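# Seat the wire spool on the rewinder spindle

## Task

Slide the wound wire spool onto the rewinding machine's spindle until it sits fully against the drive disc, with the drive pin passing through one of the spool flange's holes.

## Robot and tools

Robot: two six-joint arms with parallel grippers, left_arm and right_arm. A two-camera stand is fixed behind them. Bases in the scene frame: left_arm at (-0.003, +0.314, 0) m, right_arm at (-0.044, -0.226, 0) m, each turned slightly about z. Loose objects may get brief nudges. Anything that falls off the table, or is set down off it, fails the task.

Scene frame: origin at table-top height, midway between the nominal bases; +x points out over the table, +y toward left_arm, +z up. Camera image sides do not follow arm names. Reported hand positions and orientations are in this frame and can be a few cm off, more at long reach. end_effector_position is the point between the finger pads, about 5 mm behind the tips; fingers point along the gripper's +z and close along its y.

Row layout (shared by execute_actions and move): one flat list of 14 numbers covering both arms, always all 14 even if one arm is idle. First the left_arm's 6 joint angles then its opening, then the same 7 for right_arm. Joint order per arm: shoulder, elbow, waist, forearm roll, wrist pitch, wrist roll. Joint values are absolute target angles in radians, in the same convention as the Joint positions line, not offsets. Waist and wrist pitch have their sign flipped relative to the URDF. Usable ranges in your numbers: shoulder 0.000 to 3.140, elbow -2.967 to 0.000, waist -2.618 to 2.618, forearm roll -1.745 to 1.745, wrist pitch -1.220 to 1.220, wrist roll -2.094 to 2.094. Actual ends may differ by up to 0.014 rad. A target beyond an end by more than 0.014 rad, and farther out than the joint's current angle, gets the call rejected; a smaller overshoot is clipped and reported as "joint sent to its limit" (the absence of that line proves nothing). Opening is an absolute value from -1 (closed) to +1 (fully open, 0.070 m pad gap); full open-to-close needs about 1 s. A 0 is a real command, so to keep a gripper unchanged resend its present command (see Tool commands).

execute_actions(actions, cameras): actions is a list of actions; each action is a table of up to 15 rows, one per 1/30 s step, and a short table repeats its last row to fill 15 steps. The drive limits joint target speed to 3 rad/s, with 0.6 s to accelerate, and per step keeps targets within 0.963 rad of the measured angle, so large changes need several actions. To keep a joint still, resend its value from Joint targets. An empty actions list returns all camera images and the full state. Results of calls that ran actions include joint readings at some steps.

move(target, speed, blend, opening_speed, grip_force, blocking, cameras): target is one 14-number row or a list of up to 15 rows (absolute angles, layout above); all joints of both arms interpolate together, so hand paths are curved. speed is the top rad/s of the joint with the longest travel, 0.01 to 3 (default 0.5), one value or one per target. blend (rad) rounds corners between listed targets; 0 stops at each. opening_speed sets how fast the opening command ramps, per second on the -1..+1 scale, at least 0.2. grip_force is a per-pad force cap in newtons, 5 to 20, one value or one per arm; it persists. blocking=false returns after about 0.5 s while the motion keeps going; a new move replaces it. Paths last at least 0.5 s and over 10 s get cut short; there is no obstacle avoidance. Result ends with a move: line: done, off_target (resting more than 0.01 rad from target), moving, held (a safety check withheld a step) or fault, plus limits=held if steps were held back. Neither done nor off_target says anything about contact.

wait(seconds 0 to 10): lets time pass holding commands; a running move continues. stop(): brakes a running move. zoom_image(camera, region [x0,y0,x1,y1] pixels, at most 504x504): closer view of the latest image from cam_high, cam_low, cam_left_wrist or cam_right_wrist (each 896x504). read_manual(section="licences") only gives licence text. finished_scene(scene): ends the current scene irreversibly; the goal must hold with the robot let go.

Result lines: Joint positions lists each arm's joints then pad gap in m. Joint targets shows what the joints are being driven to now. Tool commands shows gripper commands. grip_measured is the measured opening on the command scale. Joint torques are total drive output including arm weight, with offsets and noise; positive means toward larger angle. "joint command not followed" means the inter-arm clearance check altered targets. MOTOR HOT appears at 65 °C.

Gripping: once the pads touch, command about 0.05 below the grip_measured reading for a firm hold, less for a gentler one. Parts under about 2 mm wide get reduced force. Fast closing can squeeze hard.

Avoid: slamming or pressing hard into fixed or heavy things, dropping the spool or releasing it while moving, arm-to-arm contact (including closing a gripper on the other arm's fingers), which can fail the scene. Contact torque at a joint's load limit (21.1 N m for waist, shoulder, elbow; 7.36 N m for the wrist joints, whose motors give only about 4 N m) stops that arm for 10 s. Holding loads or stretched poses heats motors; at 80 °C the arm drops for 30 to 60 s or longer. Faster moves and targets set deeper past contact press harder.

Each tool is called after "Call:" by a JSON object that holds its "fn" and its "kwargs".

## Session

Call:
{"fn": "execute_actions", "kwargs": {"actions": []}}

Scene clock: 0.00 s.
left_arm: end_effector_position=(+0.0846, -0.0637, +0.1483) grip_measured=+0.99 end_effector_quat_wxyz=(+0.388, +0.324, +0.863, -0.002) | right_arm: end_effector_position=(+0.4110, -0.3773, +0.1143) grip_measured=+0.99 end_effector_quat_wxyz=(+0.190, +0.484, +0.854, +0.023)
Joint names: [shoulder, elbow, waist, forearm roll, wrist pitch, wrist roll]
Joint positions: left_arm=[1.761 -1.223 1.741 0.886 -1.138 -1.438 0.07] | right_arm=[1.985 -1.626 0.352 -0.043 -0.915 0.747 0.07]
Joint torques (N m): no reading
Motor temperatures (°C): left_arm=[32 31 36 35 34 29] | right_arm=[38 31 30 33 39 28]
Joint targets: left_arm=[1.761 -1.223 1.741 0.886 -1.138 -1.438] | right_arm=[1.985 -1.626 0.352 -0.043 -0.915 0.747]
Tool commands: left_gripper/opening=+1.0 right_gripper/opening=+1.0

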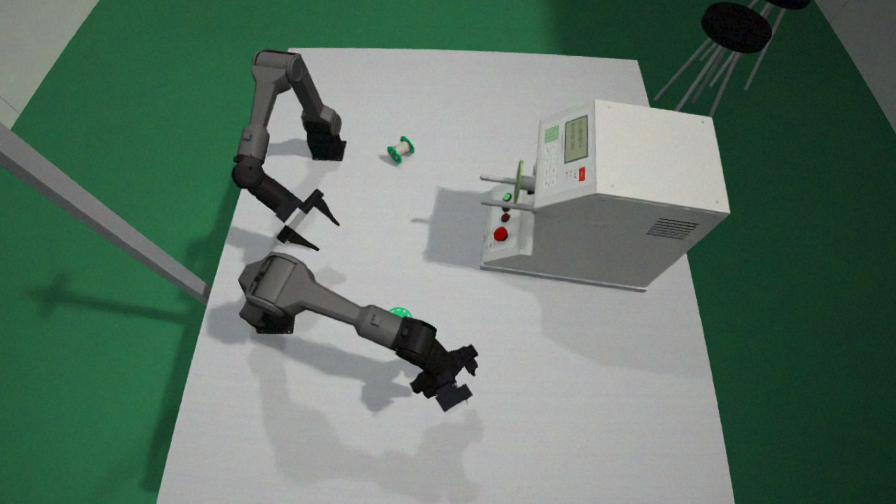

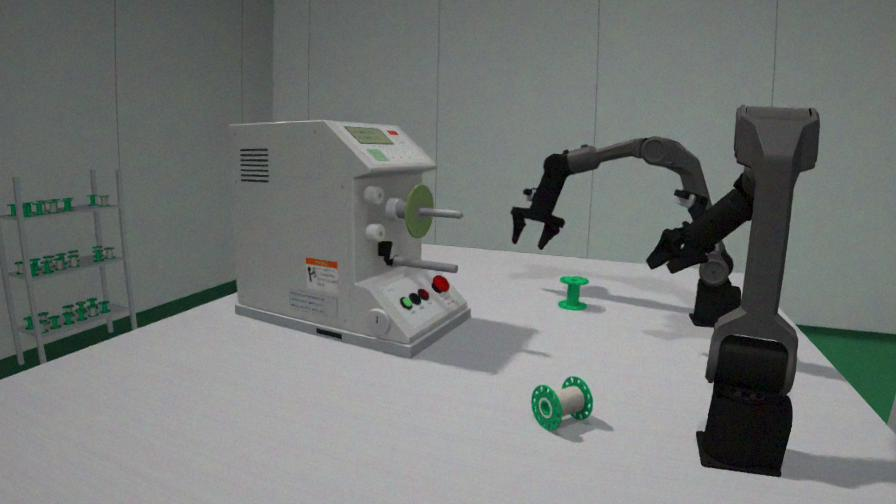

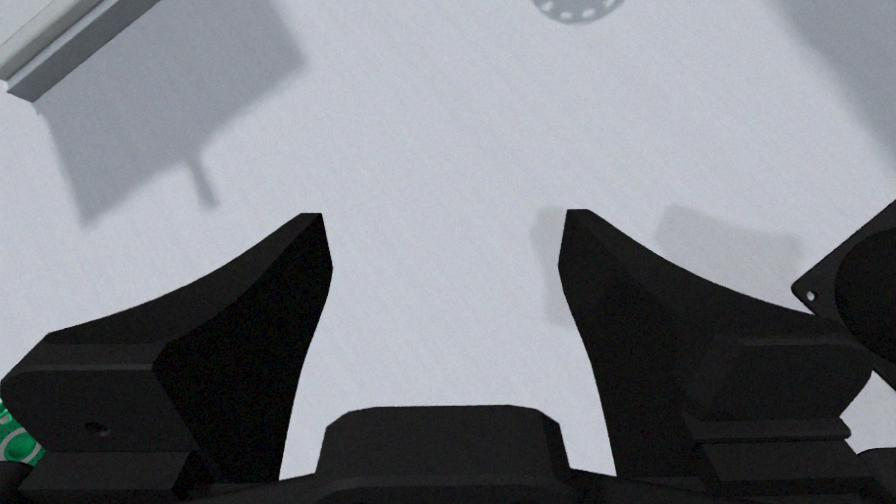

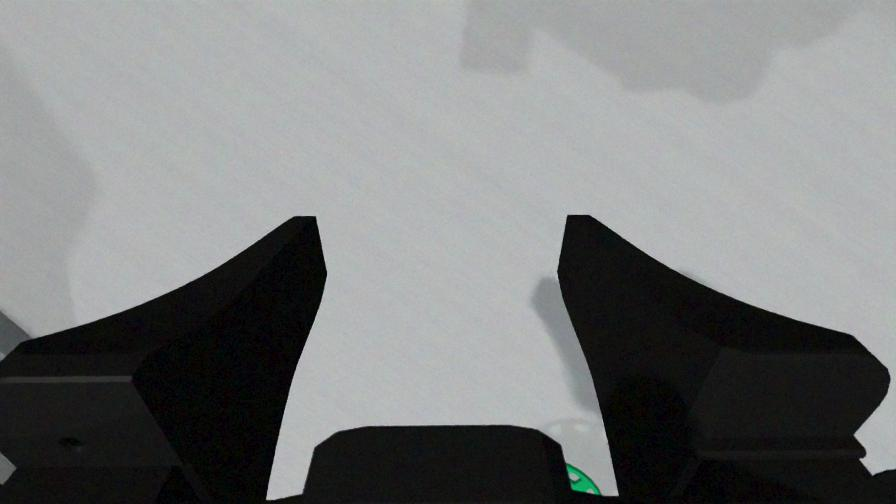

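Call:
{"fn": "zoom_image", "kwargs": {"camera": "cam_low", "region": [340, 160, 500, 340]}}

Call:
{"fn": "zoom_image", "kwargs": {"camera": "cam_low", "region": [510, 360, 610, 440]}}

Call:
{"fn": "zoom_image", "kwargs": {"camera": "cam_high", "region": [360, 100, 620, 290]}}

Call:
{"fn": "zoom_image", "kwargs": {"camera": "cam_low", "region": [540, 260, 620, 320]}}

Scaled by 2.800 from the camera's 896x504 image, which has a finer 1280x720 frame.

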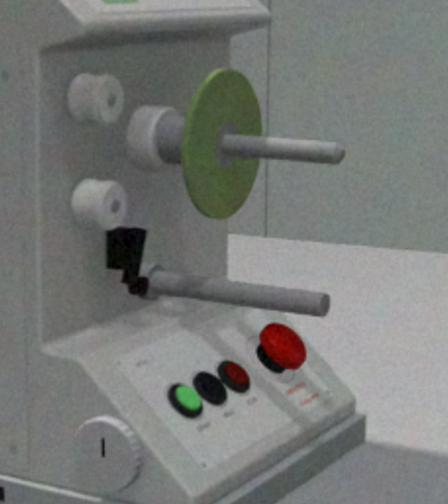

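Scaled by 5.040 from the camera's 896x504 image, which has a finer 1280x720 frame.

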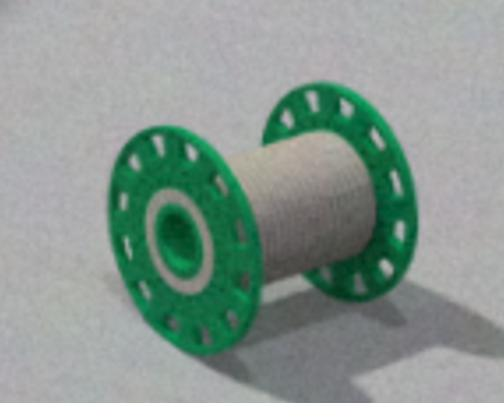

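Scaled by 1.938 from the camera's 896x504 image, which has a finer 1280x720 frame.

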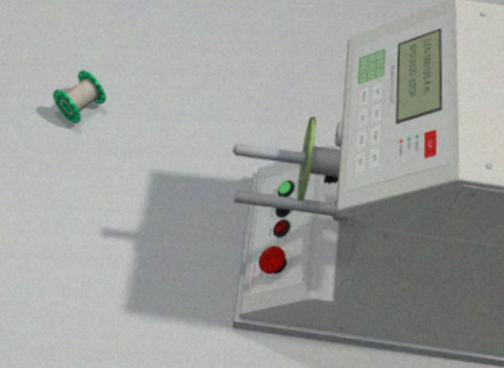

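Scaled by 6.300 from the camera's 896x504 image, which has a finer 1280x720 frame.

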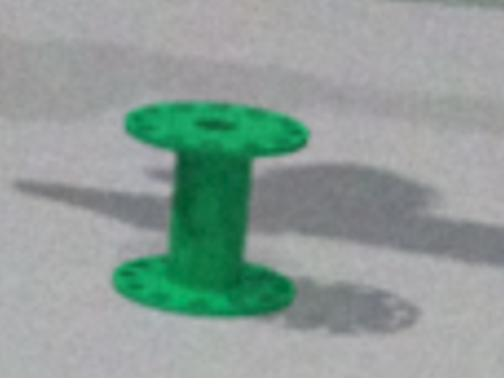

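Call:
{"fn": "move", "kwargs": {"target": [1.0975, -0.371, 0.34, 0, 0.8138, 0, 1, 1.985, -1.626, 0.352, -0.043, -0.915, 0.747, 1], "speed": 0.8, "cameras": ["all"]}}

Scene clock: 42.60 s.
left_arm: end_effector_position=(+0.3142, +0.1965, +0.2985) grip_measured=+0.99 end_effector_quat_wxyz=(+0.754, +0.114, +0.633, -0.135) | right_arm: end_effector_position=(+0.4110, -0.3773, +0.1143) grip_measured=+0.99 end_effector_quat_wxyz=(+0.190, +0.484, +0.854, +0.023)
Joint names: [shoulder, elbow, waist, forearm roll, wrist pitch, wrist roll]
Joint positions: left_arm=[1.097 -0.37 0.339 0 0.814 0.001 0.07] | right_arm=[1.985 -1.626 0.352 -0.043 -0.915 0.747 0.07]
Joint torques (N m): left_arm=[-1.26 -6.82 1.1 0.02 0.63 -0.14] | right_arm=[-5.77 -6.18 -0.05 0.06 0.38 -0.03]
Joint targets: left_arm=[1.097 -0.371 0.340 0.000 0.814 0.000] | right_arm=[1.985 -1.626 0.352 -0.043 -0.915 0.747]
move: done

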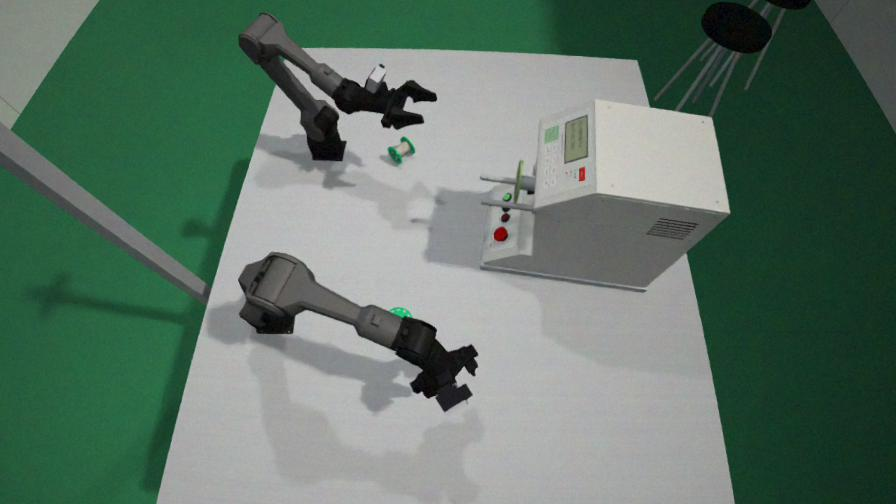

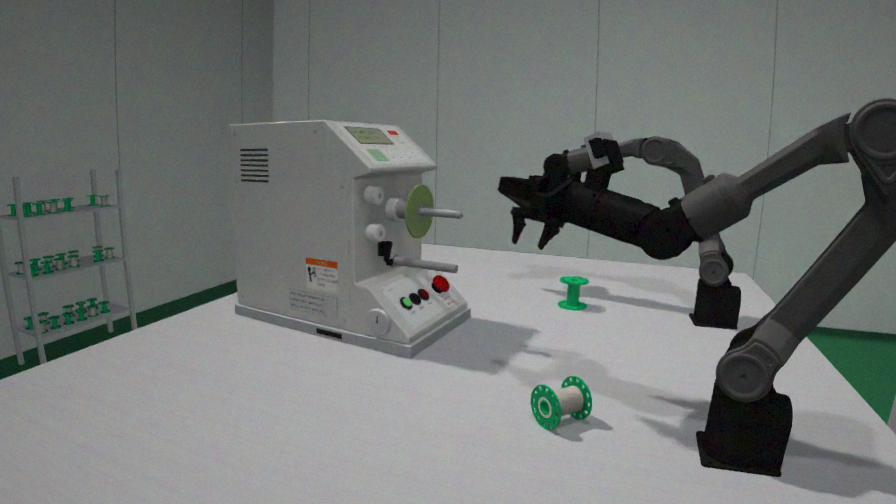

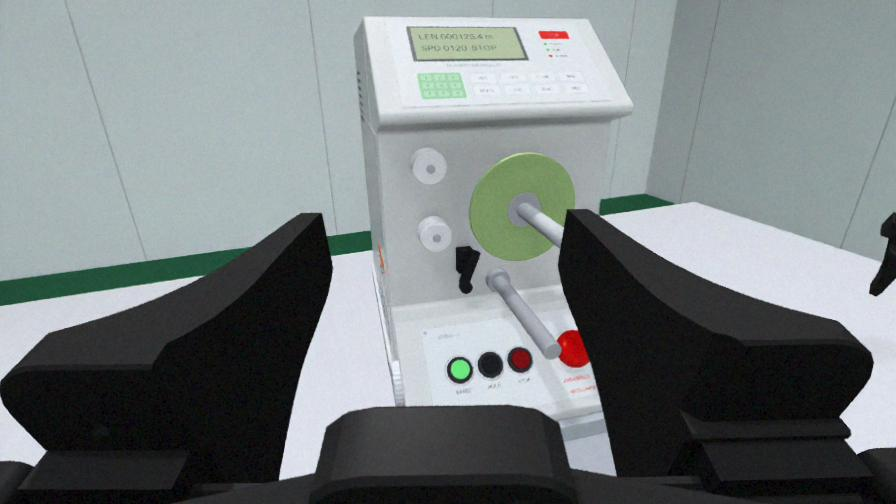

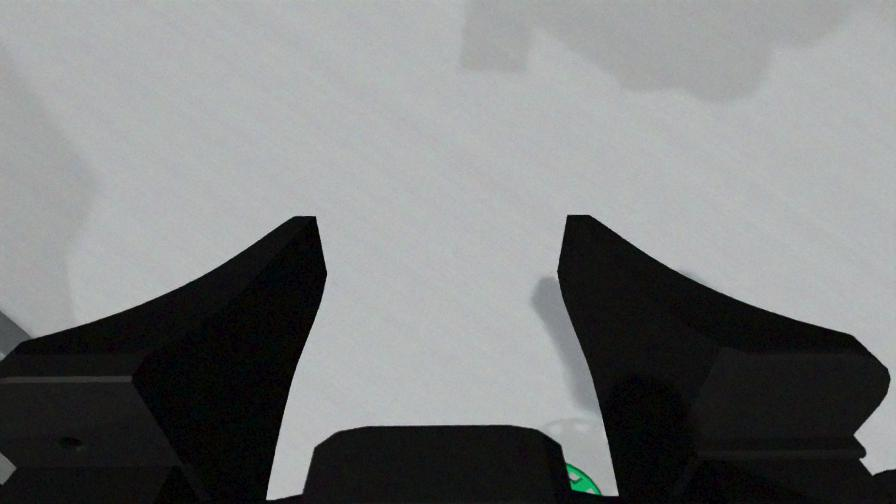

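Call:
{"fn": "zoom_image", "kwargs": {"camera": "cam_left_wrist", "region": [380, 130, 640, 390]}}

Scaled by 1.938 from the camera's 896x504 image, which has a finer 1280x720 frame.

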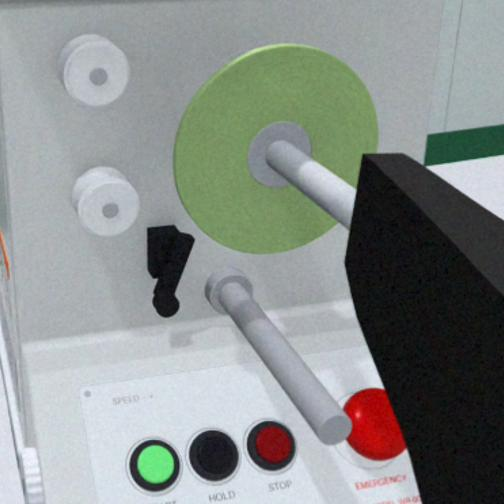

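Call:
{"fn": "move", "kwargs": {"target": [1.0975, -0.371, 0.464, 0, 0.8138, 0, 1, 1.985, -1.626, 0.352, -0.043, -0.915, 0.747, 1], "speed": 0.8, "cameras": ["cam_left_wrist", "cam_low", "cam_high"]}}

Call:
{"fn": "zoom_image", "kwargs": {"camera": "cam_left_wrist", "region": [320, 110, 580, 370]}}

Scene clock: 50.23 s.
left_arm: end_effector_position=(+0.2968, +0.1572, +0.2985) grip_measured=+0.99 end_effector_quat_wxyz=(+0.744, +0.153, +0.624, -0.183) | right_arm: end_effector_position=(+0.4110, -0.3773, +0.1143) grip_measured=+0.99 end_effector_quat_wxyz=(+0.190, +0.484, +0.854, +0.023)
Joint names: [shoulder, elbow, waist, forearm roll, wrist pitch, wrist roll]
Joint positions: left_arm=[1.097 -0.37 0.466 0 0.814 0 0.07] | right_arm=[1.985 -1.626 0.352 -0.043 -0.915 0.747 0.07]
Joint torques (N m): left_arm=[-0.7 -7.73 -0.26 -0.11 0.74 0.03] | right_arm=[-5.81 -6.63 -0.05 0.06 0.38 -0.03]
Joint targets: left_arm=[1.097 -0.371 0.464 0.000 0.814 0.000] | right_arm=[1.985 -1.626 0.352 -0.043 -0.915 0.747]
move: done
Images, in order (width x height): cam_high 896x504, cam_low 896x504, cam_left_wrist 896x504.

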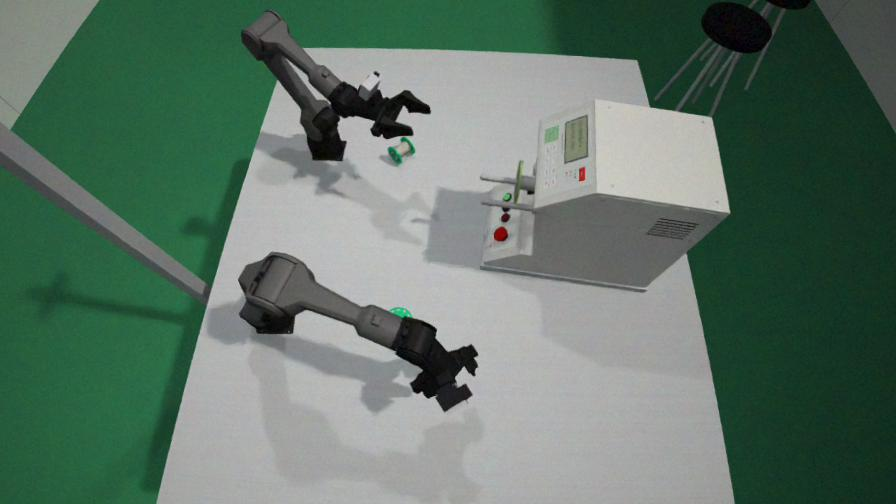

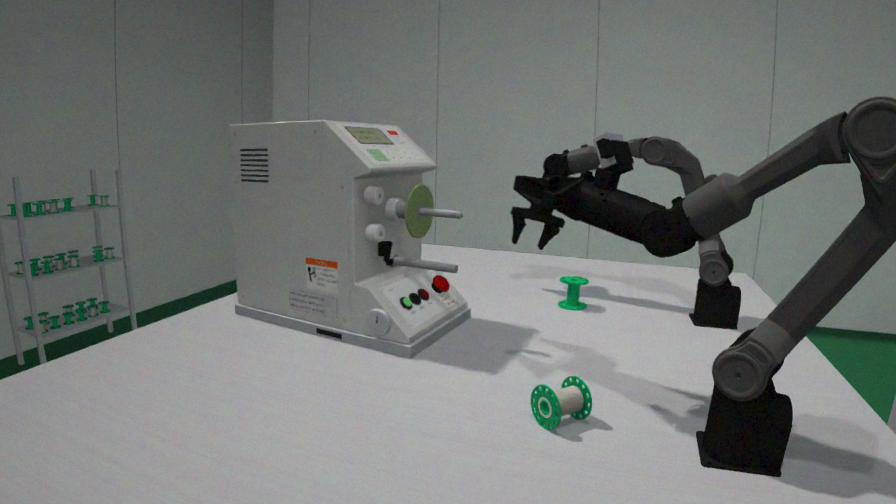

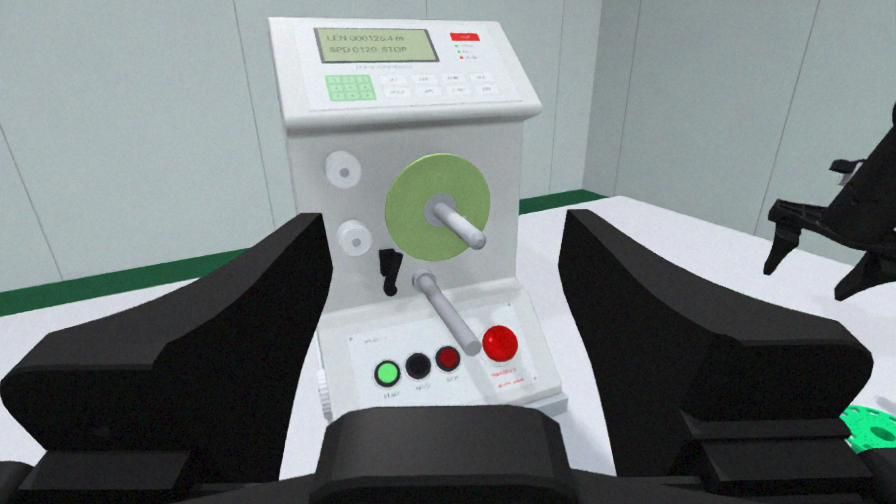

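Scaled by 1.938 from the camera's 896x504 image, which has a finer 1280x720 frame.

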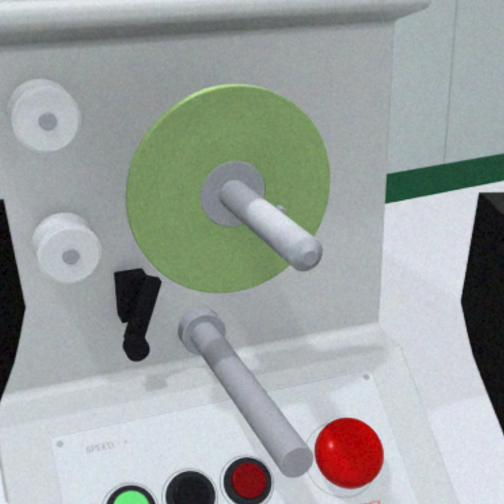

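Call:
{"fn": "zoom_image", "kwargs": {"camera": "cam_left_wrist", "region": [380, 150, 500, 270]}}

Call:
{"fn": "zoom_image", "kwargs": {"camera": "cam_low", "region": [380, 170, 480, 290]}}

Call:
{"fn": "zoom_image", "kwargs": {"camera": "cam_high", "region": [470, 150, 550, 220]}}

Scaled by 4.200 from the camera's 896x504 image, which has a finer 1280x720 frame.

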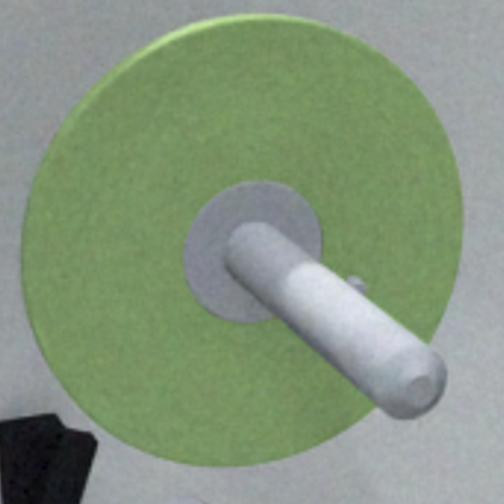

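Scaled by 4.200 from the camera's 896x504 image, which has a finer 1280x720 frame.

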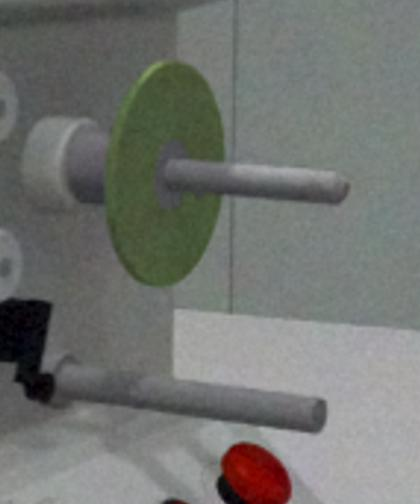

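Scaled by 6.300 from the camera's 896x504 image, which has a finer 1280x720 frame.

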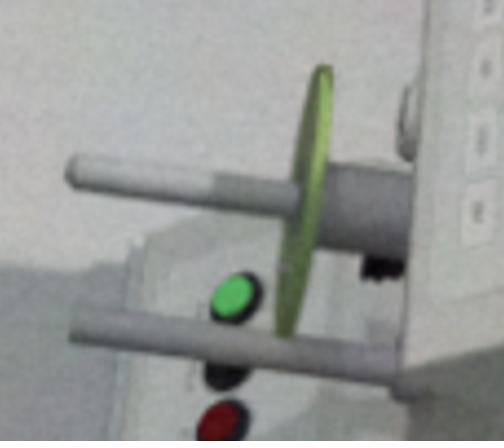

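Call:
{"fn": "move", "kwargs": {"target": [1.2243, -0.7189, 0.234, 0, -1.1526, -0.94, 1, 1.985, -1.626, 0.352, -0.043, -0.915, 0.747, 1], "speed": 1.2, "cameras": ["cam_left_wrist", "cam_low", "cam_high"]}}

Call:
{"fn": "zoom_image", "kwargs": {"camera": "cam_left_wrist", "region": [330, 30, 580, 280]}}

Scene clock: 62.47 s.
left_arm: end_effector_position=(+0.1698, +0.2698, +0.0982) grip_measured=+0.99 end_effector_quat_wxyz=(+0.000, -0.339, +0.941, +0.000) | right_arm: end_effector_position=(+0.4110, -0.3773, +0.1143) grip_measured=+0.99 end_effector_quat_wxyz=(+0.190, +0.484, +0.854, +0.023)
Joint names: [shoulder, elbow, waist, forearm roll, wrist pitch, wrist roll]
Joint positions: left_arm=[1.224 -0.719 0.234 0 -1.152 -0.94 0.07] | right_arm=[1.985 -1.626 0.352 -0.043 -0.915 0.747 0.07]
Joint torques (N m): left_arm=[-1.23 -6.6 0.03 -0.02 0.08 0.19] | right_arm=[-5.84 -6.66 -0.01 0.05 0.38 -0.03]
Joint targets: left_arm=[1.224 -0.719 0.234 0.000 -1.153 -0.940] | right_arm=[1.985 -1.626 0.352 -0.043 -0.915 0.747]
move: done
Images, in order (width x height): cam_high 896x504, cam_low 896x504, cam_left_wrist 896x504.

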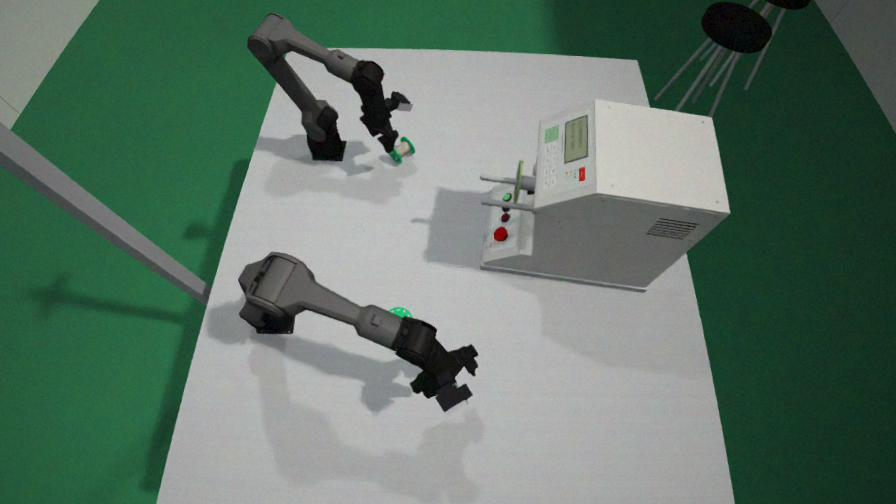

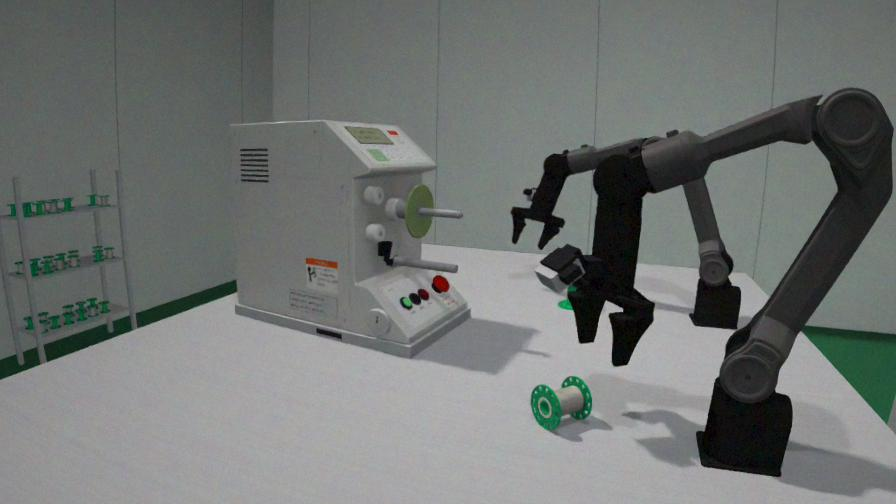

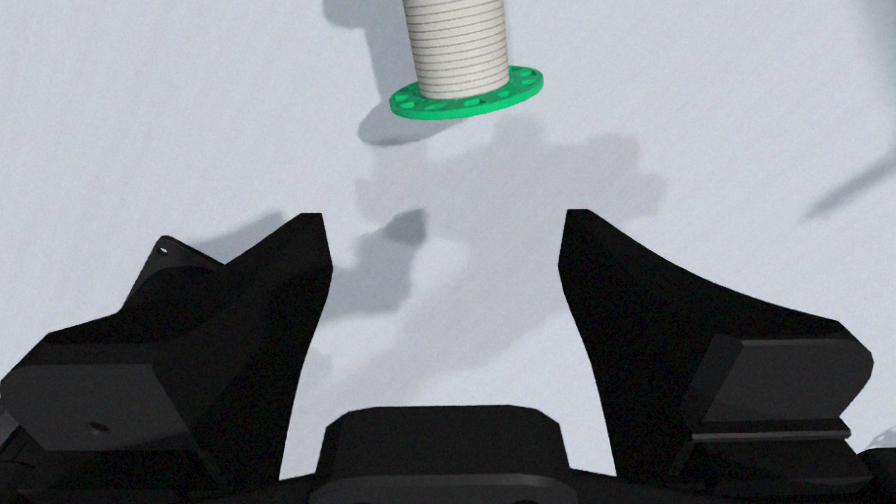

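Scaled by 2.016 from the camera's 896x504 image, which has a finer 1280x720 frame.

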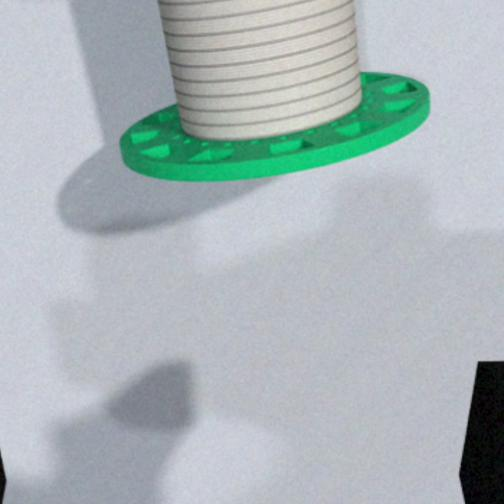

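Call:
{"fn": "move", "kwargs": {"target": [1.3404, -0.814, 0.07, 0, -1.1316, -0.932, 1, 1.985, -1.626, 0.352, -0.043, -0.915, 0.747, 1], "speed": 1.2, "cameras": ["cam_left_wrist"]}}

Call:
{"fn": "zoom_image", "kwargs": {"camera": "cam_left_wrist", "region": [330, 30, 580, 280]}}

Scene clock: 68.17 s.
left_arm: end_effector_position=(+0.2058, +0.2963, +0.0981) grip_measured=+0.99 end_effector_quat_wxyz=(+0.000, -0.412, +0.911, +0.000) | right_arm: end_effector_position=(+0.4110, -0.3773, +0.1143) grip_measured=+0.99 end_effector_quat_wxyz=(+0.190, +0.484, +0.854, +0.023)
Joint names: [shoulder, elbow, waist, forearm roll, wrist pitch, wrist roll]
Joint positions: left_arm=[1.342 -0.815 0.068 0 -1.131 -0.933 0.07] | right_arm=[1.985 -1.626 0.352 -0.043 -0.915 0.747 0.07]
Joint torques (N m): left_arm=[-4.1 -5.26 1.09 -0.07 -0.01 0.23] | right_arm=[-5.89 -6.61 -0.07 0.06 0.38 -0.03]
Joint targets: left_arm=[1.340 -0.814 0.070 0.000 -1.132 -0.932] | right_arm=[1.985 -1.626 0.352 -0.043 -0.915 0.747]
move: done
Images, in order (width x height): cam_left_wrist 896x504.

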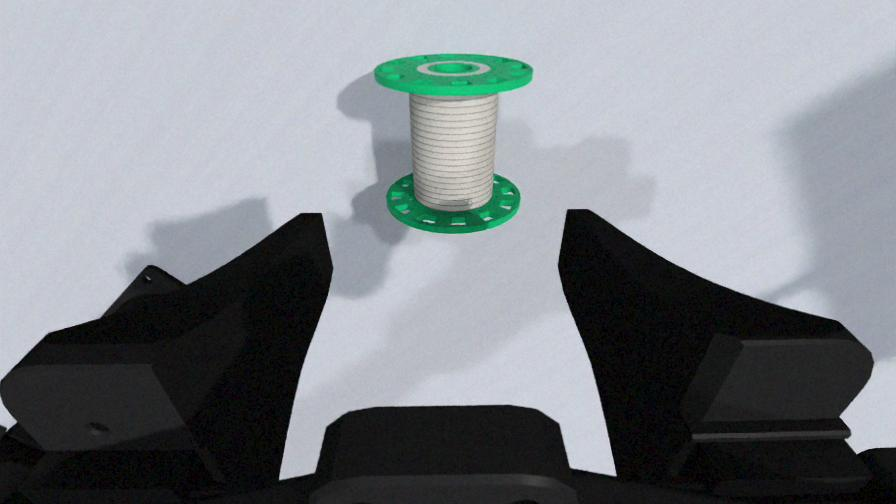

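Scaled by 2.016 from the camera's 896x504 image, which has a finer 1280x720 frame.

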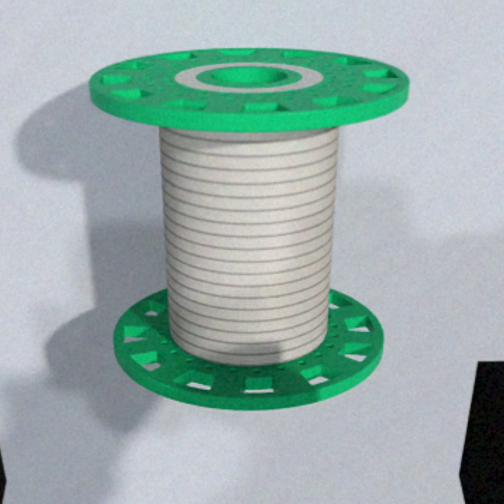

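Call:
{"fn": "move", "kwargs": {"target": [1.4491, -0.8515, -0.0396, -0.1119, -1.1579, -0.7755, 1, 1.985, -1.626, 0.352, -0.043, -0.915, 0.747, 1], "speed": 0.8, "cameras": ["cam_left_wrist", "cam_low"]}}

Scene clock: 92.13 s.
left_arm: end_effector_position=(+0.2099, +0.2963, +0.0847) grip_measured=+0.99 end_effector_quat_wxyz=(-0.064, -0.412, +0.909, -0.029) | right_arm: end_effector_position=(+0.4110, -0.3773, +0.1143) grip_measured=+0.99 end_effector_quat_wxyz=(+0.190, +0.484, +0.854, +0.023)
Joint names: [shoulder, elbow, waist, forearm roll, wrist pitch, wrist roll]
Joint positions: left_arm=[1.45 -0.851 -0.041 -0.113 -1.157 -0.775 0.07] | right_arm=[1.985 -1.626 0.352 -0.043 -0.915 0.747 0.07]
Joint torques (N m): left_arm=[-4.64 -6.44 1.03 -0.01 -0.05 -0.13] | right_arm=[-5.93 -6.61 -0.03 0.05 0.38 -0.04]
Joint targets: left_arm=[1.449 -0.852 -0.040 -0.112 -1.158 -0.775] | right_arm=[1.985 -1.626 0.352 -0.043 -0.915 0.747]
move: done
Images, in order (width x height): cam_low 896x504, cam_left_wrist 896x504.

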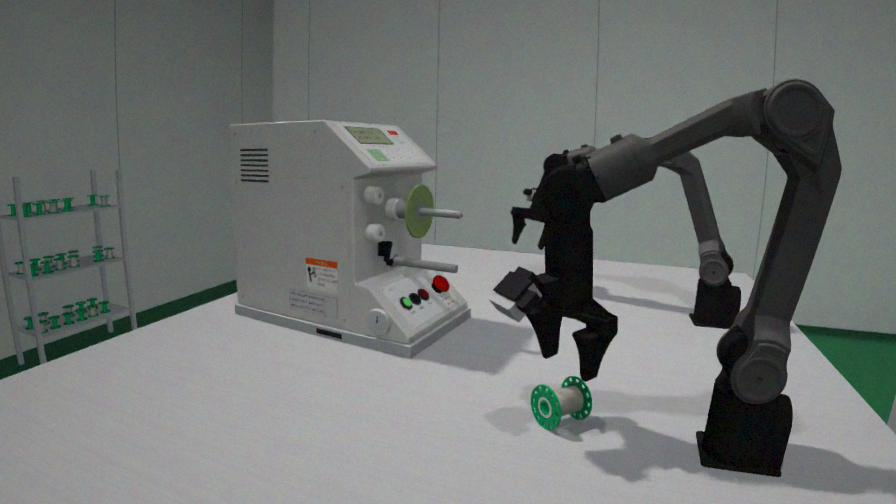

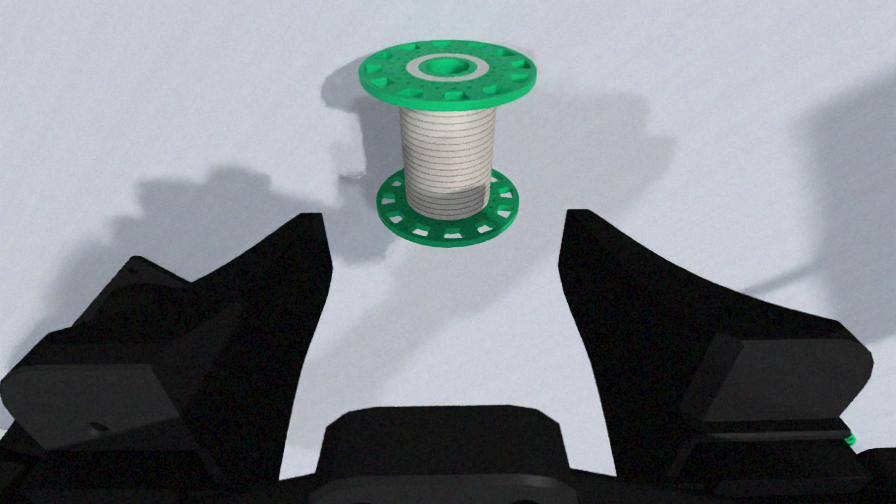

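Call:
{"fn": "move", "kwargs": {"target": [1.6832, -0.8051, -0.1504, -0.2594, -1.0629, -0.5553, 1, 1.985, -1.626, 0.352, -0.043, -0.915, 0.747, 1], "speed": 0.2, "cameras": ["cam_left_wrist", "cam_low"]}}

Call:
{"fn": "zoom_image", "kwargs": {"camera": "cam_left_wrist", "region": [280, 80, 620, 360]}}

Call:
{"fn": "zoom_image", "kwargs": {"camera": "cam_low", "region": [480, 280, 680, 460]}}

Scene clock: 95.50 s.
left_arm: end_effector_position=(+0.2063, +0.2920, +0.0277) grip_measured=+0.99 end_effector_quat_wxyz=(-0.159, -0.406, +0.897, -0.072) | right_arm: end_effector_position=(+0.4110, -0.3773, +0.1143) grip_measured=+0.99 end_effector_quat_wxyz=(+0.190, +0.484, +0.854, +0.023)
Joint names: [shoulder, elbow, waist, forearm roll, wrist pitch, wrist roll]
Joint positions: left_arm=[1.685 -0.805 -0.151 -0.26 -1.062 -0.554 0.07] | right_arm=[1.985 -1.626 0.352 -0.043 -0.915 0.747 0.07]
Joint torques (N m): left_arm=[-5.89 -4 0.38 -0.08 -0.2 -0.14] | right_arm=[-5.95 -6.65 -0.06 0.06 0.39 -0.03]
Joint targets: left_arm=[1.683 -0.805 -0.150 -0.259 -1.063 -0.555] | right_arm=[1.985 -1.626 0.352 -0.043 -0.915 0.747]
move: done
Images, in order (width x height): cam_low 896x504, cam_left_wrist 896x504.

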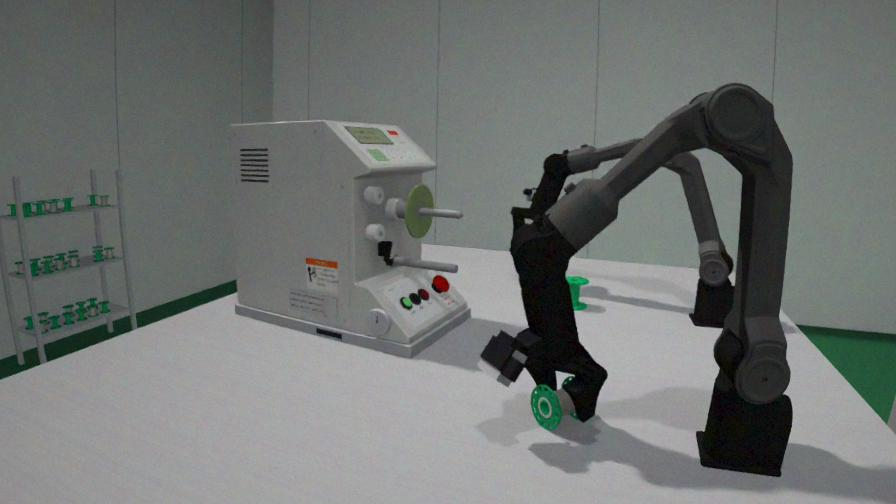

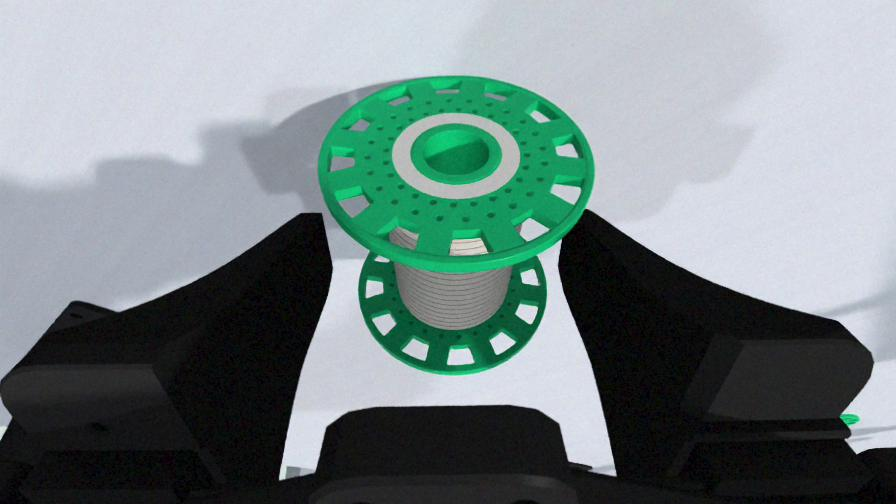

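Scaled by 1.482 from the camera's 896x504 image, which has a finer 1280x720 frame.

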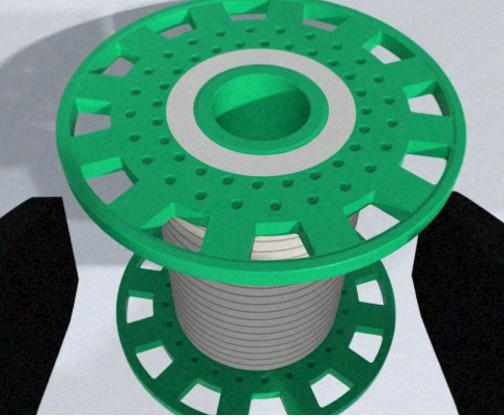

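Scaled by 2.520 from the camera's 896x504 image, which has a finer 1280x720 frame.

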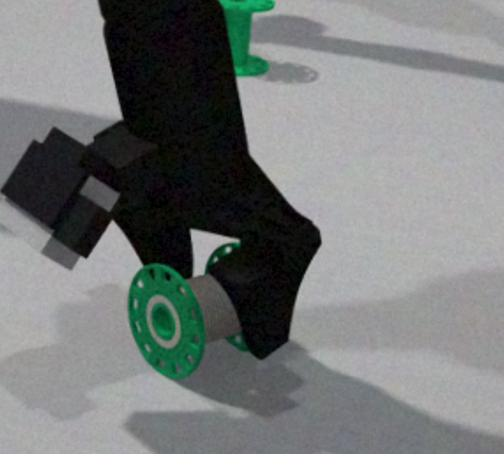

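Call:
{"fn": "move", "kwargs": {"target": [[1.6741, -0.8118, -0.1504, -0.2572, -1.0781, -0.56, 1, 1.985, -1.626, 0.352, -0.043, -0.915, 0.747, 1], [1.6741, -0.8118, -0.1504, -0.2572, -1.0781, -0.56, -0.12, 1.985, -1.626, 0.352, -0.043, -0.915, 0.747, 1]], "speed": 0.2, "opening_speed": 0.8, "grip_force": 14, "cameras": ["cam_left_wrist", "cam_low"]}}

Call:
{"fn": "zoom_image", "kwargs": {"camera": "cam_left_wrist", "region": [280, 80, 620, 400]}}

Scene clock: 104.50 s.
left_arm: end_effector_position=(+0.2061, +0.2921, +0.0315) grip_measured=+0.00 end_effector_quat_wxyz=(-0.159, -0.406, +0.897, -0.072) | right_arm: end_effector_position=(+0.4110, -0.3773, +0.1143) grip_measured=+0.99 end_effector_quat_wxyz=(+0.190, +0.484, +0.854, +0.023)
Joint names: [shoulder, elbow, waist, forearm roll, wrist pitch, wrist roll]
Joint positions: left_arm=[1.675 -0.811 -0.151 -0.257 -1.078 -0.56 0.035] | right_arm=[1.985 -1.626 0.352 -0.043 -0.915 0.747 0.07]
Joint torques (N m): left_arm=[-5.18 -4.7 0.77 -0.1 -0.17 -0.07] | right_arm=[-5.97 -6.65 -0.05 0.05 0.39 -0.04]
Joint targets: left_arm=[1.674 -0.812 -0.150 -0.257 -1.078 -0.560] | right_arm=[1.985 -1.626 0.352 -0.043 -0.915 0.747]
grip_force (N): 14, 14
move: done
Images, in order (width x height): cam_low 896x504, cam_left_wrist 896x504.

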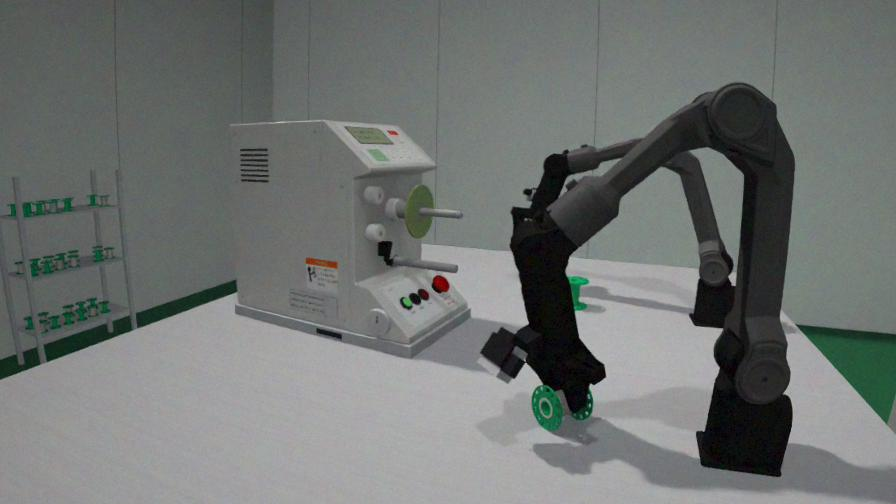

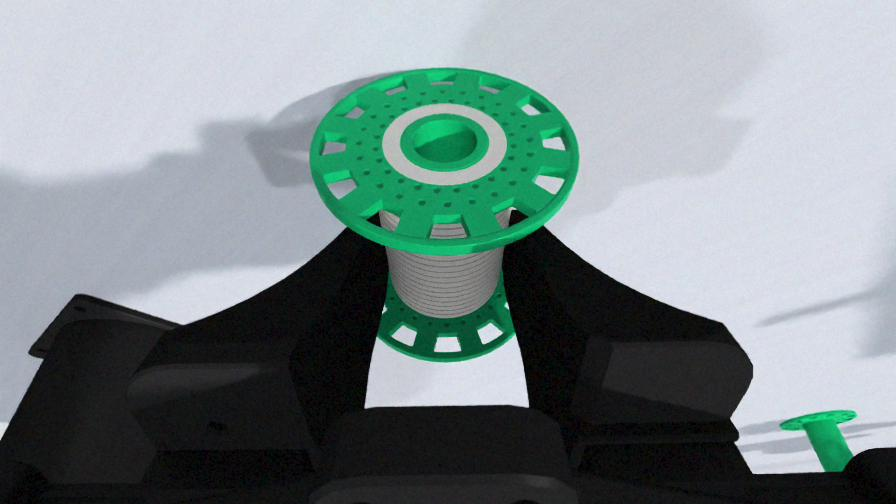

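Scaled by 1.482 from the camera's 896x504 image, which has a finer 1280x720 frame.

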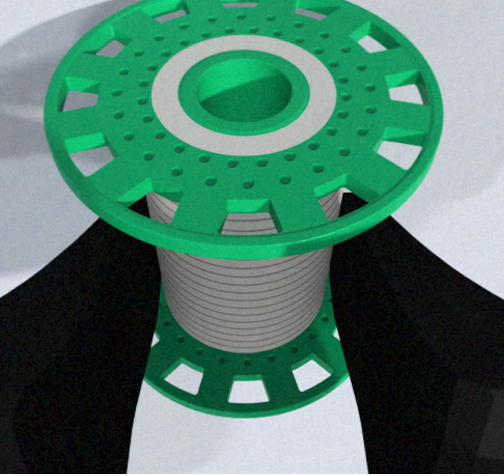

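Call:
{"fn": "move", "kwargs": {"target": [[1.4491, -0.8515, -0.0396, -0.1119, -1.1579, -0.7755, -0.12, 1.985, -1.626, 0.352, -0.043, -0.915, 0.747, 1], [1.1911, -0.6948, 0, 0.75, 0, 0, -0.12, 1.985, -1.626, 0.352, -0.043, -0.915, 0.747, 1], [1.797, -1.1511, 0.1334, 1.5993, 1.1062, 0.5979, -0.12, 1.985, -1.626, 0.352, -0.043, -0.915, 0.747, 1]], "speed": [0.3, 0.8, 0.8], "blend": [0.05, 0.1, 0], "cameras": ["cam_left_wrist", "cam_low", "cam_high"]}}

Scene clock: 126.83 s.
left_arm: end_effector_position=(+0.3697, +0.0575, +0.2172) grip_measured=+0.00 end_effector_quat_wxyz=(+0.600, +0.792, +0.057, +0.102) | right_arm: end_effector_position=(+0.4110, -0.3773, +0.1143) grip_measured=+0.99 end_effector_quat_wxyz=(+0.190, +0.484, +0.854, +0.023)
Joint names: [shoulder, elbow, waist, forearm roll, wrist pitch, wrist roll]
Joint positions: left_arm=[1.798 -1.151 0.133 1.6 1.106 0.598 0.035] | right_arm=[1.985 -1.626 0.352 -0.043 -0.915 0.747 0.07]
Joint torques (N m): left_arm=[-9.04 -7.49 0.29 -1.12 0.45 -0.25] | right_arm=[-6.12 -6.63 -0.03 0.04 0.39 -0.03]
Motor temperatures (°C): left_arm=[32 32 35 35 33 29] | right_arm=[43 33 30 33 38 28]
Joint targets: left_arm=[1.797 -1.151 0.133 1.599 1.106 0.598] | right_arm=[1.985 -1.626 0.352 -0.043 -0.915 0.747]
grip_force (N): 14, 14
move: done
Images, in order (width x height): cam_high 896x504, cam_low 896x504, cam_left_wrist 896x504.

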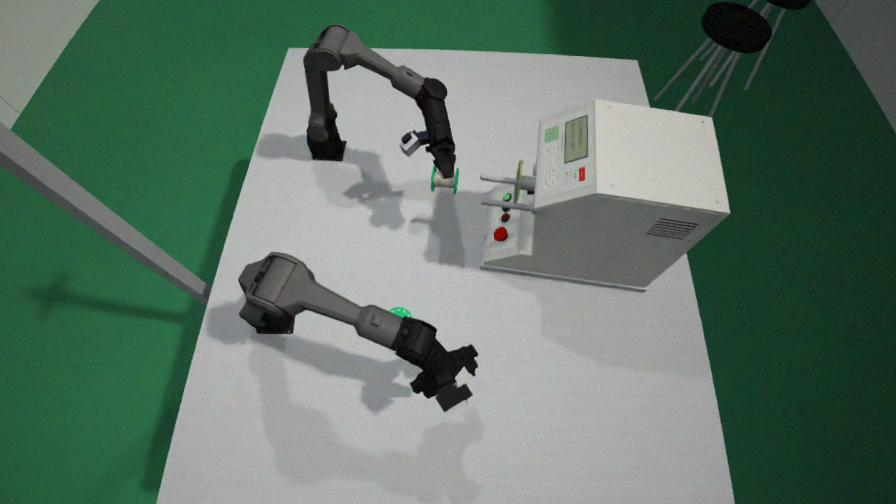

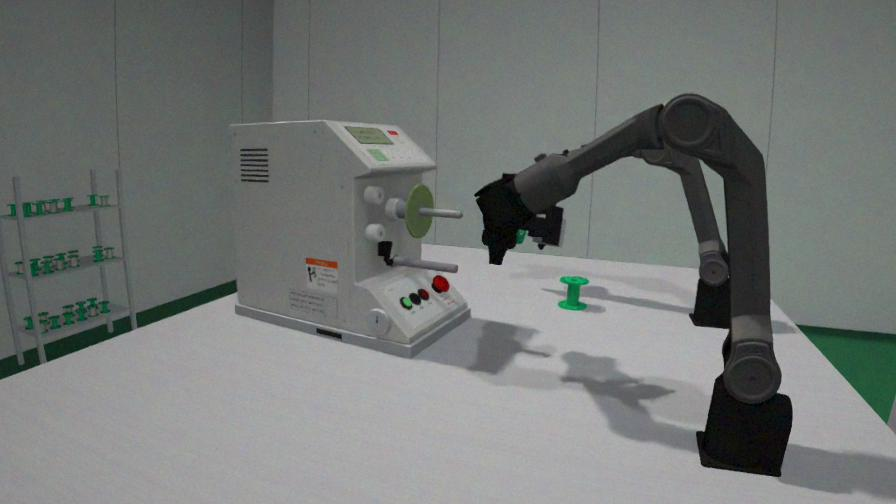

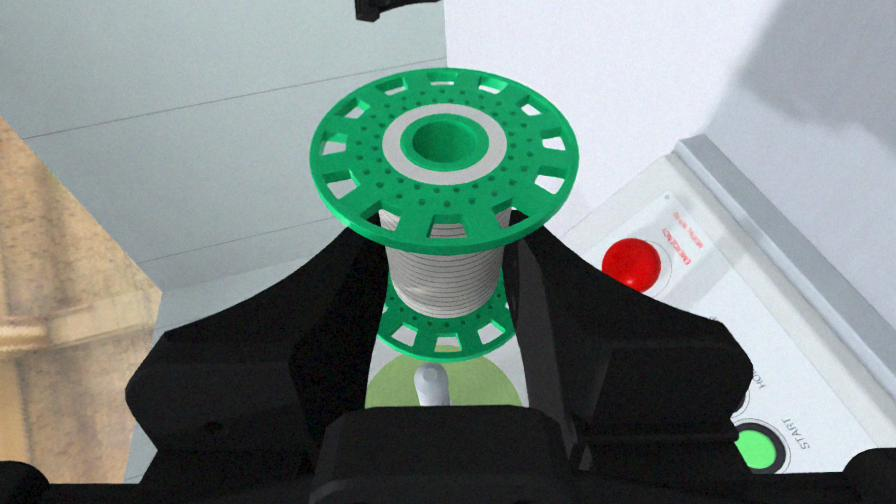

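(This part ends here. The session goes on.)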